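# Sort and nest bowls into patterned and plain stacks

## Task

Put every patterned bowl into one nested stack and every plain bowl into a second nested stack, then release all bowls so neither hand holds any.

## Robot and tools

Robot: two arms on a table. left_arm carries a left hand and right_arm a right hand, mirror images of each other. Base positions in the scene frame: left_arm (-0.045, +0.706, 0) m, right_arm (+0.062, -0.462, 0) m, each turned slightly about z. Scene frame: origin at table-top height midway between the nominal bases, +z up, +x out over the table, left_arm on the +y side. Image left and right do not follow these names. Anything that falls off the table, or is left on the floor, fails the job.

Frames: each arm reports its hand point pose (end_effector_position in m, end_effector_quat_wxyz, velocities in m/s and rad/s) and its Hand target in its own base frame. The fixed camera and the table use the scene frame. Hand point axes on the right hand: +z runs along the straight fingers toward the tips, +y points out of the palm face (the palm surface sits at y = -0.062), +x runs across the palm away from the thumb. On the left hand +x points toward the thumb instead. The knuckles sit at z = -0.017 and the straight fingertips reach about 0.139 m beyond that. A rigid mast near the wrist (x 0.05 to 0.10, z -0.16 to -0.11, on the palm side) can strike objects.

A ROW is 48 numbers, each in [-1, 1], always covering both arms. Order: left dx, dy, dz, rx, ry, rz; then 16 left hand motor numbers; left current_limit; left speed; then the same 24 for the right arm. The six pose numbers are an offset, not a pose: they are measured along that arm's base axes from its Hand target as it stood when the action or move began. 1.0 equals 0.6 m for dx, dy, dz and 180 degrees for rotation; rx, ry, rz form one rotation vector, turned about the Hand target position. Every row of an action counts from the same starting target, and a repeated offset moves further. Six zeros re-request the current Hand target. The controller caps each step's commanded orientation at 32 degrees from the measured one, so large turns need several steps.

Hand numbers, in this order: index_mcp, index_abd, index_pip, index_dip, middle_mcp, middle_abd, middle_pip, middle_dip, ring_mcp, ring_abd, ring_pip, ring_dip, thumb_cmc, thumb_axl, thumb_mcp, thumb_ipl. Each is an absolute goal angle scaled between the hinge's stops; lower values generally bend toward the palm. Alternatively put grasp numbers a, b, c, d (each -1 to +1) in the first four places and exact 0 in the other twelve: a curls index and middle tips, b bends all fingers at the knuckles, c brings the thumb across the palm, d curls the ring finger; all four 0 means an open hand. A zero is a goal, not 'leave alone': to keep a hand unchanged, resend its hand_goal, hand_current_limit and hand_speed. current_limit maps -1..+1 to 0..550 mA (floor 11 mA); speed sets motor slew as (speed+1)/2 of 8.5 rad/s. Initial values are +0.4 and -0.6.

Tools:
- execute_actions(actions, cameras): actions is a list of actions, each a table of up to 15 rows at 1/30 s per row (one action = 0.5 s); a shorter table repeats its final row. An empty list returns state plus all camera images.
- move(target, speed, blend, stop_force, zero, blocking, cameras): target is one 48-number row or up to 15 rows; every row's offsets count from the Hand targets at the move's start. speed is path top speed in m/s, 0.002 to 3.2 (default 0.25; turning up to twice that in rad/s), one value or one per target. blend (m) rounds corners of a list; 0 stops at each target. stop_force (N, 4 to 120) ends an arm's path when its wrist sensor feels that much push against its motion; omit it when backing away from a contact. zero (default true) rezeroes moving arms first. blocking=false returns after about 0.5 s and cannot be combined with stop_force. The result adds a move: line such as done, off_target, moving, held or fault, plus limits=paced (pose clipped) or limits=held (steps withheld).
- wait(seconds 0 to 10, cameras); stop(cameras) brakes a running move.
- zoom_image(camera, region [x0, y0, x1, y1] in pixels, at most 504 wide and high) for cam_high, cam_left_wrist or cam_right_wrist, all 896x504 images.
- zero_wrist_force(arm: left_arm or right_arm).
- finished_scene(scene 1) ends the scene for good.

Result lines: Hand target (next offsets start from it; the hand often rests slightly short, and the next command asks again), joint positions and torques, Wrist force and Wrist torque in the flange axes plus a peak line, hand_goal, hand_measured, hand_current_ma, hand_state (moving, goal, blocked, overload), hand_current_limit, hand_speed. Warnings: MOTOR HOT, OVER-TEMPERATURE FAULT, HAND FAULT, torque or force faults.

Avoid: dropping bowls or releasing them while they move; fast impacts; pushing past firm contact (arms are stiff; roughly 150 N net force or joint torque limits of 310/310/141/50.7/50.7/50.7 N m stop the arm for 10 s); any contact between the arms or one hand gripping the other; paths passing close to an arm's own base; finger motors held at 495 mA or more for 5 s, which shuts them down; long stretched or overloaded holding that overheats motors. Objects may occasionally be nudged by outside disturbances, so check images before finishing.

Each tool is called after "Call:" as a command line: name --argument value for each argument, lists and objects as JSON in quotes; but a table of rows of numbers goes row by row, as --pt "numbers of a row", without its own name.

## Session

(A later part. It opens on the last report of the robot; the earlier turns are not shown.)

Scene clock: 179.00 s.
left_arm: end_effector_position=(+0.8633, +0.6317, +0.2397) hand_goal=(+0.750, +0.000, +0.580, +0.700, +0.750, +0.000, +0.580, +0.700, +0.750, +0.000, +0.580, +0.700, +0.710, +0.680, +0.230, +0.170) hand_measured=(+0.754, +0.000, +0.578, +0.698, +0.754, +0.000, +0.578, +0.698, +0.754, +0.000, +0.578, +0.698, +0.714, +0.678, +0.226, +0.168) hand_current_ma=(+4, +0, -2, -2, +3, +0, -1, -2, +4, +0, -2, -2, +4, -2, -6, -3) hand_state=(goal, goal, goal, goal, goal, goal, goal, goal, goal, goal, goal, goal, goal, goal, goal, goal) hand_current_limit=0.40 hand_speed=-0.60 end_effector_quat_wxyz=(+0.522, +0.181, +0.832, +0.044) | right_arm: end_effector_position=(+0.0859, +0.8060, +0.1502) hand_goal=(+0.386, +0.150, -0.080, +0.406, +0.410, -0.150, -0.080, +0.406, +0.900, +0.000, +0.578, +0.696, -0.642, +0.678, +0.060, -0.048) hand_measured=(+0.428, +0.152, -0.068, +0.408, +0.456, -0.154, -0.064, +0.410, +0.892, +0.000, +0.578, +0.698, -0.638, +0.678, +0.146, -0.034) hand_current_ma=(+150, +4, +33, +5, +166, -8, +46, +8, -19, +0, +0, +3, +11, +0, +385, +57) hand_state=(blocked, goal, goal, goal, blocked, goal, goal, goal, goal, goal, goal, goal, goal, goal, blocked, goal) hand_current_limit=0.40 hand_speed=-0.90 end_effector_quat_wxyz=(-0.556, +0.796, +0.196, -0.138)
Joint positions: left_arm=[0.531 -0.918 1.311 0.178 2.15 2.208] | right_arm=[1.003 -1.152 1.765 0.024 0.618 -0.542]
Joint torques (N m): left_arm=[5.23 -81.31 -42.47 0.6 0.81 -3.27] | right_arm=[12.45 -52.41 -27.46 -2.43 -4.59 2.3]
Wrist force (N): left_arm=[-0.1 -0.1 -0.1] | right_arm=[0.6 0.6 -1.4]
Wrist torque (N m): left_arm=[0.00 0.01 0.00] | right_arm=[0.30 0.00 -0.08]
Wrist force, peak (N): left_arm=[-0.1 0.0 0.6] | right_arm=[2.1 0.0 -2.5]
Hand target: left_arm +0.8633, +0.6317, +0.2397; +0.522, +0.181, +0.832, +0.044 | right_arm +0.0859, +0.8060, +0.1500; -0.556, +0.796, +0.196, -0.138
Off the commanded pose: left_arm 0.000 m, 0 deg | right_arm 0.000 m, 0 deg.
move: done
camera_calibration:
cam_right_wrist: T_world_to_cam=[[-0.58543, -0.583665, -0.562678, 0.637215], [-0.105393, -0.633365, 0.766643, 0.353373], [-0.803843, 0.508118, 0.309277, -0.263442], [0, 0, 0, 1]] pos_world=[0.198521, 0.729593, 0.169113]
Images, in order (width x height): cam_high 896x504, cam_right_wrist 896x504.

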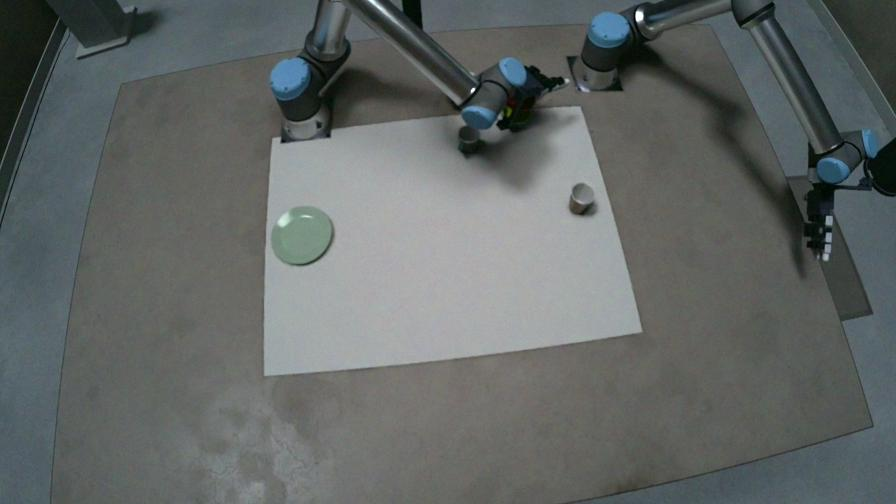

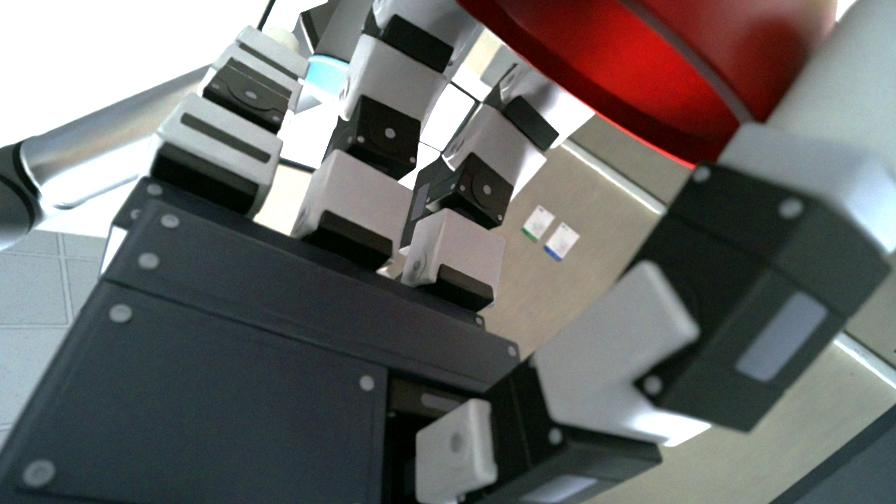

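Call:
move --target '[0,0,0,0,0,0,0,0,0,0,0,0,0,0,0,0,0,0,0,0,0,0,0.4,-0.6, 0,0,-0.045,0,0,0,0.385,0.15,-0.08,0.406,0.41,-0.15,-0.08,0.406,0.9,0.0,0.577,0.696,-0.643,0.677,0.06,-0.049,0.4,-0.9]' --speed 0.06 --stop_force 6

Call:
move --target '[0,0,0,0,0,0,0,0,0,0,0,0,0,0,0,0,0,0,0,0,0,0,0.4,-0.6, 0,0,-0.031,0,0,0,0.385,0.15,-0.08,0.406,0.41,-0.15,-0.08,0.406,0.9,0.0,0.577,0.696,-0.643,0.677,0.06,-0.049,0.4,-0.9]' --speed 0.015 --stop_force 5 --cameras '["cam_high"]'

Call:
zoom_image --camera "cam_high" --region '[505, 90, 545, 135]'

Scene clock: 183.77 s.
left_arm: end_effector_position=(+0.8633, +0.6317, +0.2397) hand_goal=(+0.750, +0.000, +0.580, +0.700, +0.750, +0.000, +0.580, +0.700, +0.750, +0.000, +0.580, +0.700, +0.710, +0.680, +0.230, +0.170) hand_measured=(+0.754, +0.000, +0.578, +0.698, +0.754, +0.000, +0.578, +0.698, +0.754, +0.000, +0.578, +0.698, +0.714, +0.678, +0.226, +0.168) hand_current_ma=(+4, +0, -2, -2, +3, +0, -1, -2, +4, +0, -2, -2, +4, -2, -6, -3) hand_state=(goal, goal, goal, goal, goal, goal, goal, goal, goal, goal, goal, goal, goal, goal, goal, goal) hand_current_limit=0.40 hand_speed=-0.60 end_effector_quat_wxyz=(+0.522, +0.181, +0.832, +0.044) | right_arm: end_effector_position=(+0.0859, +0.8060, +0.1230) hand_goal=(+0.386, +0.150, -0.080, +0.406, +0.410, -0.150, -0.080, +0.406, +0.900, +0.000, +0.578, +0.696, -0.642, +0.678, +0.060, -0.048) hand_measured=(+0.428, +0.152, -0.068, +0.408, +0.456, -0.154, -0.064, +0.410, +0.892, +0.000, +0.578, +0.698, -0.638, +0.678, +0.146, -0.034) hand_current_ma=(+150, +4, +33, +5, +166, -8, +46, +8, -19, +0, +0, +3, +11, +0, +385, +57) hand_state=(blocked, goal, goal, goal, blocked, goal, goal, goal, goal, goal, goal, goal, goal, goal, blocked, goal) hand_current_limit=0.40 hand_speed=-0.90 end_effector_quat_wxyz=(-0.556, +0.796, +0.196, -0.138)
Joint positions: left_arm=[0.531 -0.918 1.311 0.178 2.15 2.208] | right_arm=[1.003 -1.125 1.782 -0.02 0.618 -0.542]
Joint torques (N m): left_arm=[2.62 -82.24 -42.26 0.16 0.64 -2.7] | right_arm=[7.68 -56.21 -25.3 -2.8 -1.62 2.28]
Wrist force (N): left_arm=[0.1 -0.1 0.1] | right_arm=[0.5 0.6 -1.5]
Wrist torque (N m): left_arm=[-0.02 -0.01 0.00] | right_arm=[0.34 -0.03 -0.10]
Wrist force, peak (N): left_arm=[-0.4 0.2 0.2] | right_arm=[0.6 0.0 -2.6]
Hand target: left_arm +0.8633, +0.6317, +0.2397; +0.522, +0.181, +0.832, +0.044 | right_arm +0.0859, +0.8060, +0.1230; -0.556, +0.796, +0.196, -0.138
Off the commanded pose: left_arm 0.000 m, 0 deg | right_arm 0.000 m, 0 deg.
move: done

Scene clock: 185.93 s.
left_arm: end_effector_position=(+0.8633, +0.6317, +0.2397) hand_goal=(+0.750, +0.000, +0.580, +0.700, +0.750, +0.000, +0.580, +0.700, +0.750, +0.000, +0.580, +0.700, +0.710, +0.680, +0.230, +0.170) hand_measured=(+0.754, +0.000, +0.578, +0.698, +0.754, +0.000, +0.578, +0.698, +0.754, +0.000, +0.578, +0.698, +0.714, +0.678, +0.226, +0.168) hand_current_ma=(+4, +0, -2, -2, +3, +0, -1, -2, +4, +0, -2, -2, +4, -2, -6, -3) hand_state=(goal, goal, goal, goal, goal, goal, goal, goal, goal, goal, goal, goal, goal, goal, goal, goal) hand_current_limit=0.40 hand_speed=-0.60 end_effector_quat_wxyz=(+0.522, +0.181, +0.832, +0.044) | right_arm: end_effector_position=(+0.0859, +0.8060, +0.1100) hand_goal=(+0.386, +0.150, -0.080, +0.406, +0.410, -0.150, -0.080, +0.406, +0.900, +0.000, +0.578, +0.696, -0.642, +0.678, +0.060, -0.048) hand_measured=(+0.412, +0.152, -0.068, +0.408, +0.454, -0.154, -0.064, +0.412, +0.892, +0.000, +0.578, +0.698, -0.636, +0.678, +0.136, -0.034) hand_current_ma=(+85, +4, +33, +5, +163, -8, +46, +12, -19, +0, +0, +3, +12, +0, +385, +58) hand_state=(blocked, goal, goal, goal, blocked, goal, goal, goal, goal, goal, goal, goal, goal, goal, blocked, goal) hand_current_limit=0.40 hand_speed=-0.90 end_effector_quat_wxyz=(-0.556, +0.796, +0.196, -0.138)
Joint positions: left_arm=[0.531 -0.918 1.311 0.178 2.15 2.208] | right_arm=[1.003 -1.111 1.79 -0.041 0.618 -0.542]
Joint torques (N m): left_arm=[0.42 -81.84 -41.41 0.56 0.38 -3.44] | right_arm=[4.71 -73.97 -42.35 4.8 0.8 -0.86]
Wrist force (N): left_arm=[-0.2 0.0 -0.1] | right_arm=[0.4 -1.2 -2.9]
Wrist torque (N m): left_arm=[0.01 0.02 -0.02] | right_arm=[0.22 -0.01 -0.10]
Wrist force, peak (N): left_arm=[-0.4 0.2 0.2] | right_arm=[0.0 -5.6 -5.6]
Hand target: left_arm +0.8633, +0.6317, +0.2397; +0.522, +0.181, +0.832, +0.044 | right_arm +0.0859, +0.8060, +0.1100; -0.556, +0.796, +0.196, -0.138 (not the last commanded pose)
Off the commanded pose: left_arm 0.000 m, 0 deg | right_arm 0.006 m, 0 deg.
move: contact (right_arm)
Images, in order (width x height): cam_high 896x504.

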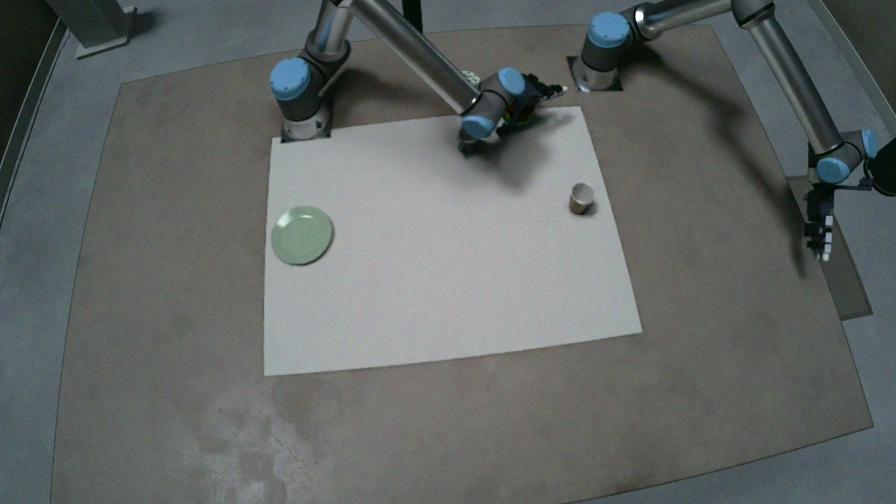

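Scaled by 11.200 from the camera's 896x504 image, which has a finer 1280x720 frame.

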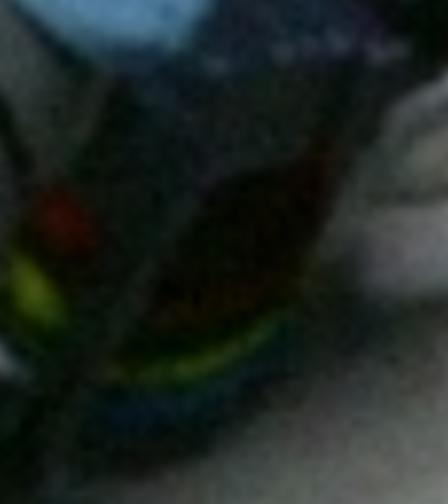

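Call:
move --pt "0 0 0 0 0 0 0 0 0 0 0 0 0 0 0 0 0 0 0 0 0 0 0.4 -0.6 0 0 0 0 0 0 0.40 0.15 -0.08 0.406 0.432 -0.15 -0.08 0.406 0.9 0.0 0.577 0.696 -0.643 0.677 0.10 -0.049 0.4 -0.95" --pt "0 0 0 0 0 0 0 0 0 0 0 0 0 0 0 0 0 0 0 0 0 0 0.4 -0.6 0 0 0 0 0 0 0.41 0.15 -0.08 0.406 0.45 -0.15 -0.08 0.406 0.9 0.0 0.577 0.696 -0.643 0.677 0.127 -0.049 0.4 -0.95"

Scene clock: 187.77 s.
left_arm: end_effector_position=(+0.8633, +0.6317, +0.2397) hand_goal=(+0.750, +0.000, +0.580, +0.700, +0.750, +0.000, +0.580, +0.700, +0.750, +0.000, +0.580, +0.700, +0.710, +0.680, +0.230, +0.170) hand_measured=(+0.754, +0.000, +0.578, +0.698, +0.754, +0.000, +0.578, +0.698, +0.754, +0.000, +0.578, +0.698, +0.714, +0.678, +0.226, +0.168) hand_current_ma=(+4, +0, -2, -2, +3, +0, -1, -2, +4, +0, -2, -2, +4, -2, -6, -3) hand_state=(goal, goal, goal, goal, goal, goal, goal, goal, goal, goal, goal, goal, goal, goal, goal, goal) hand_current_limit=0.40 hand_speed=-0.60 end_effector_quat_wxyz=(+0.522, +0.181, +0.832, +0.044) | right_arm: end_effector_position=(+0.0859, +0.8060, +0.1100) hand_goal=(+0.410, +0.150, -0.080, +0.406, +0.450, -0.150, -0.080, +0.406, +0.900, +0.000, +0.578, +0.696, -0.642, +0.678, +0.128, -0.048) hand_measured=(+0.416, +0.152, -0.068, +0.408, +0.458, -0.154, -0.064, +0.412, +0.892, +0.000, +0.578, +0.698, -0.636, +0.678, +0.142, -0.038) hand_current_ma=(+13, +4, +33, +5, +22, -8, +46, +12, -19, +0, +0, +3, +12, +0, +50, +36) hand_state=(goal, goal, goal, goal, goal, goal, goal, goal, goal, goal, goal, goal, goal, goal, goal, goal) hand_current_limit=0.40 hand_speed=-0.95 end_effector_quat_wxyz=(-0.556, +0.796, +0.196, -0.138)
Joint positions: left_arm=[0.531 -0.918 1.311 0.178 2.15 2.208] | right_arm=[1.003 -1.111 1.79 -0.041 0.618 -0.542]
Joint torques (N m): left_arm=[3.51 -82.78 -41.83 0.63 0.29 -3.1] | right_arm=[7.62 -73.57 -42.68 4.97 0.62 0.19]
Wrist force (N): left_arm=[0.0 -0.1 0.1] | right_arm=[0.7 -1.3 -2.4]
Wrist torque (N m): left_arm=[-0.01 -0.01 0.00] | right_arm=[0.22 -0.04 -0.08]
Wrist force, peak (N): left_arm=[0.1 -0.1 0.5] | right_arm=[0.5 -2.0 -3.5]
Hand target: left_arm +0.8633, +0.6317, +0.2397; +0.522, +0.181, +0.832, +0.044 | right_arm +0.0859, +0.8060, +0.1100; -0.556, +0.796, +0.196, -0.138
Off the commanded pose: left_arm 0.000 m, 0 deg | right_arm 0.000 m, 0 deg.
move: done

Now open fully.

Call:
move --pt "0 0 0 0 0 0 0 0 0 0 0 0 0 0 0 0 0 0 0 0 0 0 0.4 -0.6 0 0 0.001 0 0 0 0.55 0.15 -0.08 0.406 0.58 -0.15 -0.08 0.406 0.9 0.0 0.577 0.696 -0.643 0.677 0.25 -0.049 0.4 -0.95" --pt "0 0 0 0 0 0 0 0 0 0 0 0 0 0 0 0 0 0 0 0 0 0 0.4 -0.6 0 0 0.001 0 0 0 0.67 0.15 -0.08 0.406 0.68 -0.15 -0.08 0.406 0.9 0.0 0.577 0.696 -0.643 0.677 0.33 -0.049 0.4 -0.9" --cameras '["cam_high", "cam_right_wrist"]'

Call:
zoom_image --camera "cam_high" --region '[505, 90, 545, 135]'

Scene clock: 189.90 s.
left_arm: end_effector_position=(+0.8633, +0.6317, +0.2397) hand_goal=(+0.750, +0.000, +0.580, +0.700, +0.750, +0.000, +0.580, +0.700, +0.750, +0.000, +0.580, +0.700, +0.710, +0.680, +0.230, +0.170) hand_measured=(+0.754, +0.000, +0.578, +0.698, +0.754, +0.000, +0.578, +0.698, +0.754, +0.000, +0.578, +0.698, +0.714, +0.678, +0.226, +0.168) hand_current_ma=(+4, +0, -2, -2, +3, +0, -1, -2, +4, +0, -2, -2, +4, -2, -6, -3) hand_state=(goal, goal, goal, goal, goal, goal, goal, goal, goal, goal, goal, goal, goal, goal, goal, goal) hand_current_limit=0.40 hand_speed=-0.60 end_effector_quat_wxyz=(+0.522, +0.181, +0.832, +0.044) | right_arm: end_effector_position=(+0.0859, +0.8060, +0.1106) hand_goal=(+0.670, +0.150, -0.080, +0.406, +0.680, -0.150, -0.080, +0.406, +0.900, +0.000, +0.578, +0.696, -0.642, +0.678, +0.330, -0.048) hand_measured=(+0.650, +0.152, -0.078, +0.408, +0.660, -0.152, -0.078, +0.410, +0.892, +0.000, +0.578, +0.698, -0.638, +0.678, +0.326, -0.046) hand_current_ma=(-64, +4, +3, +5, -66, -5, +3, +6, -19, +0, +0, +3, +7, +0, -15, +4) hand_state=(blocked, goal, goal, goal, blocked, goal, goal, goal, goal, goal, goal, goal, goal, goal, goal, goal) hand_current_limit=0.40 hand_speed=-0.90 end_effector_quat_wxyz=(-0.556, +0.796, +0.196, -0.138)
Joint positions: left_arm=[0.531 -0.918 1.311 0.178 2.15 2.208] | right_arm=[1.003 -1.112 1.789 -0.04 0.618 -0.542]
Joint torques (N m): left_arm=[2.68 -81.58 -41.32 0.23 0.61 -3.15] | right_arm=[6.32 -75.24 -42.78 5.21 1.11 1.23]
Wrist force (N): left_arm=[-0.2 -0.1 0.2] | right_arm=[0.6 -0.1 -1.8]
Wrist torque (N m): left_arm=[-0.04 0.02 -0.01] | right_arm=[0.33 -0.03 -0.10]
Wrist force, peak (N): left_arm=[0.1 0.2 0.4] | right_arm=[0.4 -1.1 -2.9]
Hand target: left_arm +0.8633, +0.6317, +0.2397; +0.522, +0.181, +0.832, +0.044 | right_arm +0.0859, +0.8060, +0.1106; -0.556, +0.796, +0.196, -0.138
Off the commanded pose: left_arm 0.000 m, 0 deg | right_arm 0.000 m, 0 deg.
move: done
camera_calibration:
cam_right_wrist: T_world_to_cam=[[-0.585389, -0.583732, -0.562652, 0.614911], [-0.105308, -0.633364, 0.766656, 0.383701], [-0.803884, 0.508043, 0.309292, -0.251215], [0, 0, 0, 1]] pos_world=[0.198421, 0.729593, 0.129513]
Images, in order (width x height): cam_high 896x504, cam_right_wrist 896x504.

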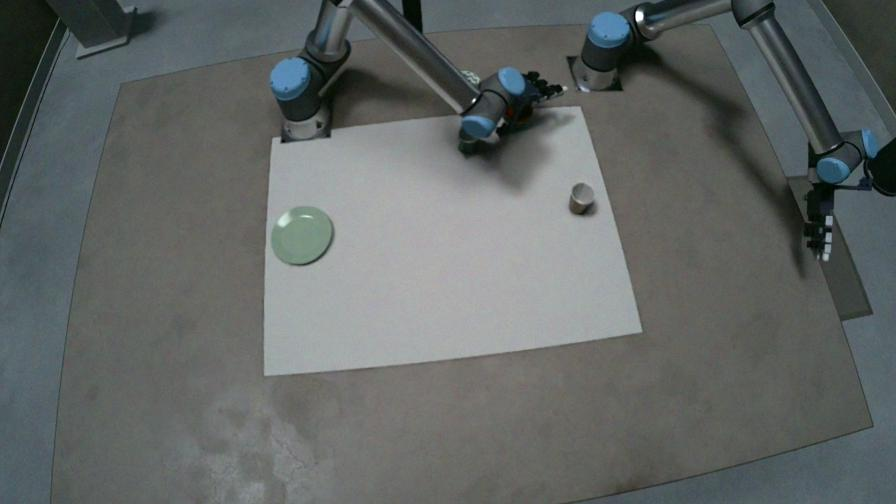

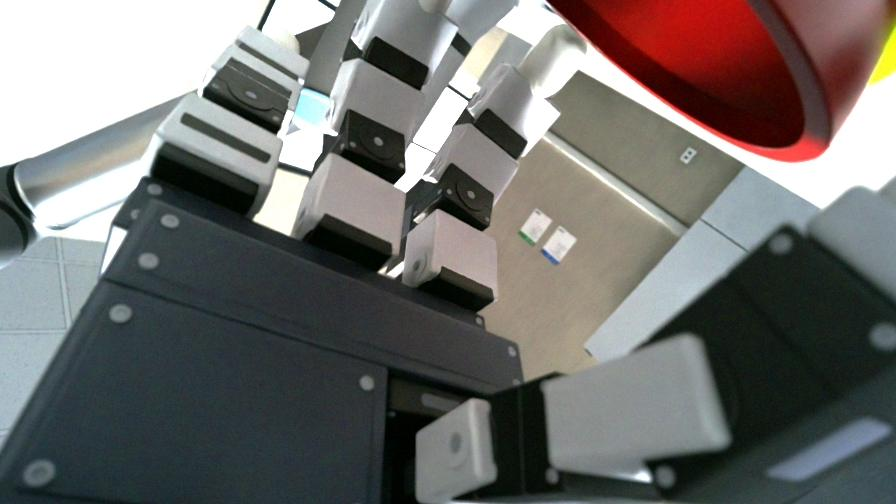

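Scaled by 11.200 from the camera's 896x504 image, which has a finer 1280x720 frame.

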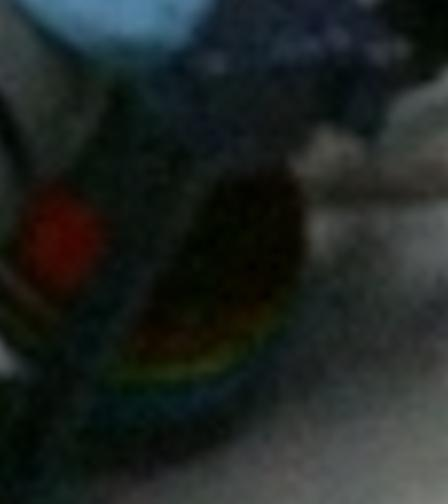

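Call:
move --pt "0 0 0 0 0 0 0 0 0 0 0 0 0 0 0 0 0 0 0 0 0 0 0.4 -0.6 0 0 0.2 0 0 0 0.67 0.15 -0.08 0.406 0.68 -0.15 -0.08 0.406 0.9 0.0 0.577 0.696 -0.643 0.677 0.33 -0.049 0.4 -0.9" --pt "0 0 0 0 0 0 0 0 0 0 0 0 0 0 0 0 0 0 0 0 0 0 0.4 -0.6 0.35 -0.4 0.25 0 0 0 0.67 0.15 -0.08 0.406 0.68 -0.15 -0.08 0.406 0.9 0.0 0.577 0.696 -0.643 0.677 0.33 -0.049 0.4 -0.9" --speed '[0.12,0.25]' --blend '[0.03,0]' --cameras '["cam_high"]'

Call:
zoom_image --camera "cam_high" --region '[440, 50, 550, 150]'

Scene clock: 193.67 s.
left_arm: end_effector_position=(+0.8633, +0.6317, +0.2397) hand_goal=(+0.750, +0.000, +0.580, +0.700, +0.750, +0.000, +0.580, +0.700, +0.750, +0.000, +0.580, +0.700, +0.710, +0.680, +0.230, +0.170) hand_measured=(+0.754, +0.000, +0.578, +0.698, +0.754, +0.000, +0.578, +0.698, +0.754, +0.000, +0.578, +0.698, +0.714, +0.678, +0.226, +0.168) hand_current_ma=(+4, +0, -2, -2, +3, +0, -1, -2, +4, +0, -2, -2, +4, -2, -6, -3) hand_state=(goal, goal, goal, goal, goal, goal, goal, goal, goal, goal, goal, goal, goal, goal, goal, goal) hand_current_limit=0.40 hand_speed=-0.60 end_effector_quat_wxyz=(+0.522, +0.181, +0.832, +0.044) | right_arm: end_effector_position=(+0.2958, +0.5660, +0.2606) hand_goal=(+0.670, +0.150, -0.080, +0.406, +0.680, -0.150, -0.080, +0.406, +0.900, +0.000, +0.578, +0.696, -0.642, +0.678, +0.330, -0.048) hand_measured=(+0.650, +0.152, -0.078, +0.408, +0.660, -0.152, -0.078, +0.408, +0.892, +0.000, +0.578, +0.698, -0.640, +0.678, +0.326, -0.046) hand_current_ma=(-59, +4, +3, +5, -61, -4, +3, +6, -19, +0, +0, +3, +6, +0, -12, +4) hand_state=(goal, goal, goal, goal, goal, goal, goal, goal, goal, goal, goal, goal, goal, goal, goal, goal) hand_current_limit=0.40 hand_speed=-0.90 end_effector_quat_wxyz=(-0.556, +0.796, +0.196, -0.138)
Joint positions: left_arm=[0.531 -0.918 1.311 0.178 2.15 2.208] | right_arm=[0.46 -1.23 1.868 0.997 0.353 -1.638]
Joint torques (N m): left_arm=[4.07 -79.65 -41.62 0.34 0.74 -2.86] | right_arm=[-11.37 -46 -41.89 8.14 1.25 -1.51]
Wrist force (N): left_arm=[-0.2 0.1 0.0] | right_arm=[2.0 -0.4 -1.8]
Wrist torque (N m): left_arm=[0.01 0.01 -0.02] | right_arm=[0.30 -0.20 0.26]
Wrist force, peak (N): left_arm=[-0.4 0.1 -0.2] | right_arm=[1.5 -0.2 -3.5]
Hand target: left_arm +0.8633, +0.6317, +0.2397; +0.522, +0.181, +0.832, +0.044 | right_arm +0.2959, +0.5660, +0.2606; -0.556, +0.796, +0.196, -0.138
Off the commanded pose: left_arm 0.000 m, 0 deg | right_arm 0.000 m, 0 deg.
move: done
Images, in order (width x height): cam_high 896x504.

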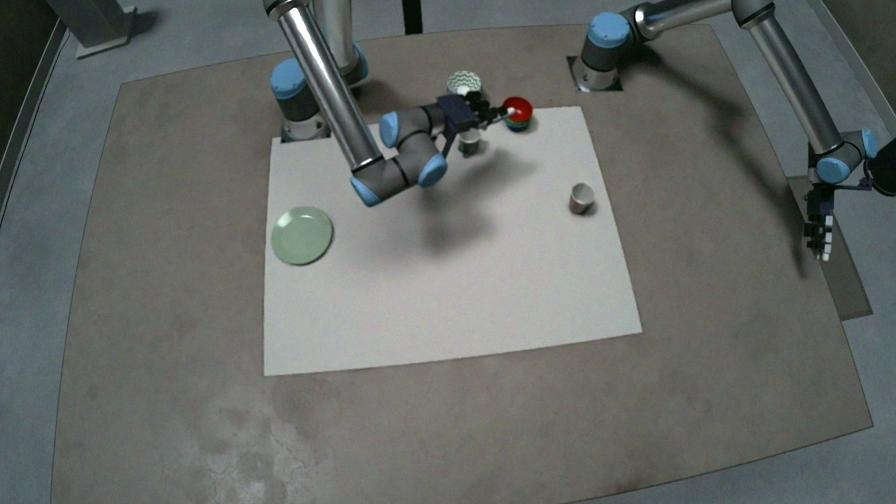

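Scaled by 4.582 from the camera's 896x504 image, which has a finer 1280x720 frame.

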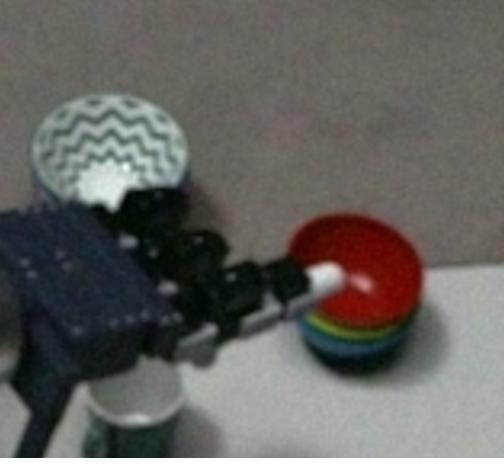

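Call:
zoom_image --camera "cam_high" --region '[496, 90, 540, 136]'

Call:
move --target '[0,0,0,0,0,0,0,0,0,0,0,0,0,0,0,0,0,0,0,0,0,0,0.4,-0.6, 0.25,-0.25,0,0,0,0,0.67,0.15,-0.08,0.406,0.68,-0.15,-0.08,0.406,0.9,0.0,0.577,0.696,-0.643,0.677,0.33,-0.049,0.4,-0.9]' --speed 0.3 --cameras '["cam_high"]'

Call:
zoom_image --camera "cam_high" --region '[430, 50, 550, 150]'

Scaled by 10.957 from the camera's 896x504 image, which has a finer 1280x720 frame.

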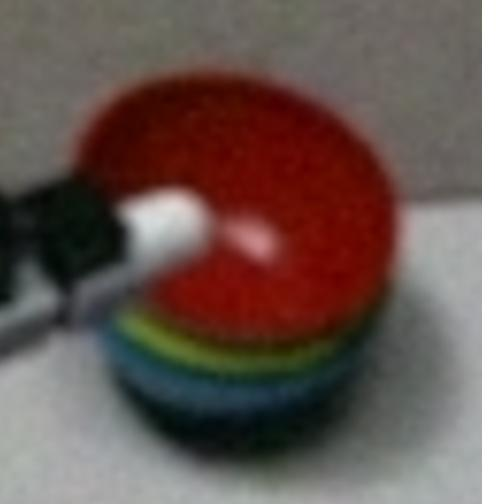

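Scene clock: 195.73 s.
left_arm: end_effector_position=(+0.8633, +0.6317, +0.2397) hand_goal=(+0.750, +0.000, +0.580, +0.700, +0.750, +0.000, +0.580, +0.700, +0.750, +0.000, +0.580, +0.700, +0.710, +0.680, +0.230, +0.170) hand_measured=(+0.754, +0.000, +0.578, +0.698, +0.754, +0.000, +0.578, +0.698, +0.754, +0.000, +0.578, +0.698, +0.714, +0.678, +0.226, +0.168) hand_current_ma=(+4, +0, -2, -2, +3, +0, -1, -2, +4, +0, -2, -2, +4, -2, -6, -3) hand_state=(goal, goal, goal, goal, goal, goal, goal, goal, goal, goal, goal, goal, goal, goal, goal, goal) hand_current_limit=0.40 hand_speed=-0.60 end_effector_quat_wxyz=(+0.522, +0.181, +0.832, +0.044) | right_arm: end_effector_position=(+0.4458, +0.4160, +0.2606) hand_goal=(+0.670, +0.150, -0.080, +0.406, +0.680, -0.150, -0.080, +0.406, +0.900, +0.000, +0.578, +0.696, -0.642, +0.678, +0.330, -0.048) hand_measured=(+0.650, +0.152, -0.078, +0.408, +0.660, -0.152, -0.078, +0.408, +0.892, +0.000, +0.578, +0.698, -0.640, +0.678, +0.326, -0.046) hand_current_ma=(-59, +4, +3, +5, -61, -4, +3, +6, -19, +0, +0, +3, +5, +0, -12, +4) hand_state=(goal, goal, goal, goal, goal, goal, goal, goal, goal, goal, goal, goal, goal, goal, goal, goal) hand_current_limit=0.40 hand_speed=-0.90 end_effector_quat_wxyz=(-0.556, +0.796, +0.196, -0.138)
Joint positions: left_arm=[0.531 -0.918 1.311 0.178 2.15 2.208] | right_arm=[0.128 -1.134 1.892 1.572 0.496 -2.393]
Joint torques (N m): left_arm=[5.03 -79.92 -42.68 0.34 1.12 -3.3] | right_arm=[-8.16 -46.77 -29.17 7.39 2.1 -1.88]
Wrist force (N): left_arm=[-0.1 0.2 0.0] | right_arm=[1.1 -0.1 -2.1]
Wrist torque (N m): left_arm=[0.03 -0.01 -0.01] | right_arm=[0.40 -0.10 0.24]
Wrist force, peak (N): left_arm=[-0.5 0.1 0.1] | right_arm=[1.7 0.3 -3.2]
Hand target: left_arm +0.8633, +0.6317, +0.2397; +0.522, +0.181, +0.832, +0.044 | right_arm +0.4459, +0.4160, +0.2606; -0.556, +0.796, +0.196, -0.138
Off the commanded pose: left_arm 0.000 m, 0 deg | right_arm 0.000 m, 0 deg.
move: done
Images, in order (width x height): cam_high 896x504.

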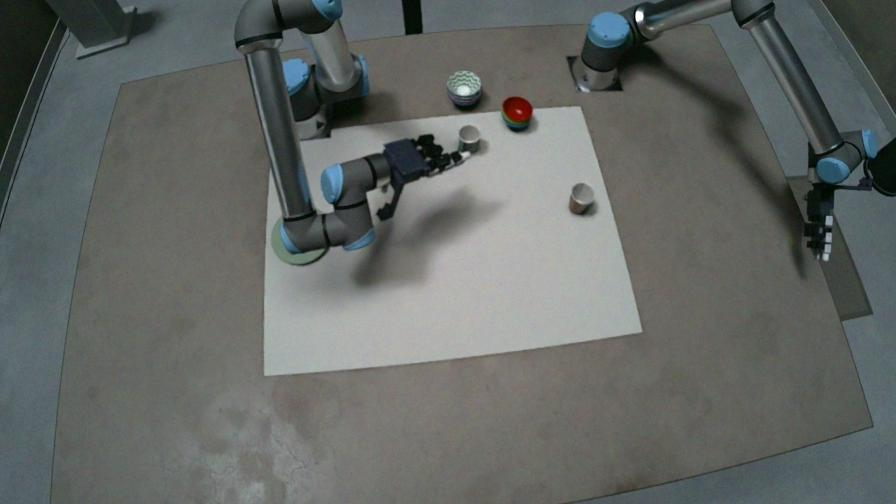

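Scaled by 4.200 from the camera's 896x504 image, which has a finer 1280x720 frame.

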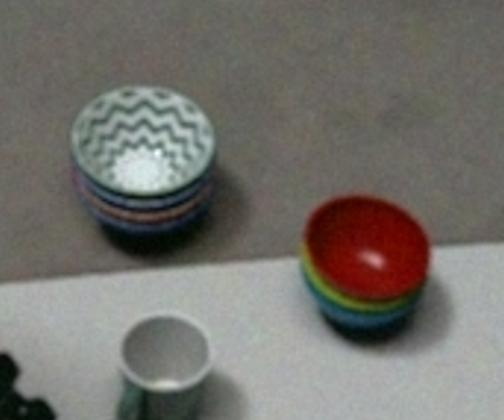

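Call:
finished_scene

The scene is finished: the task was done.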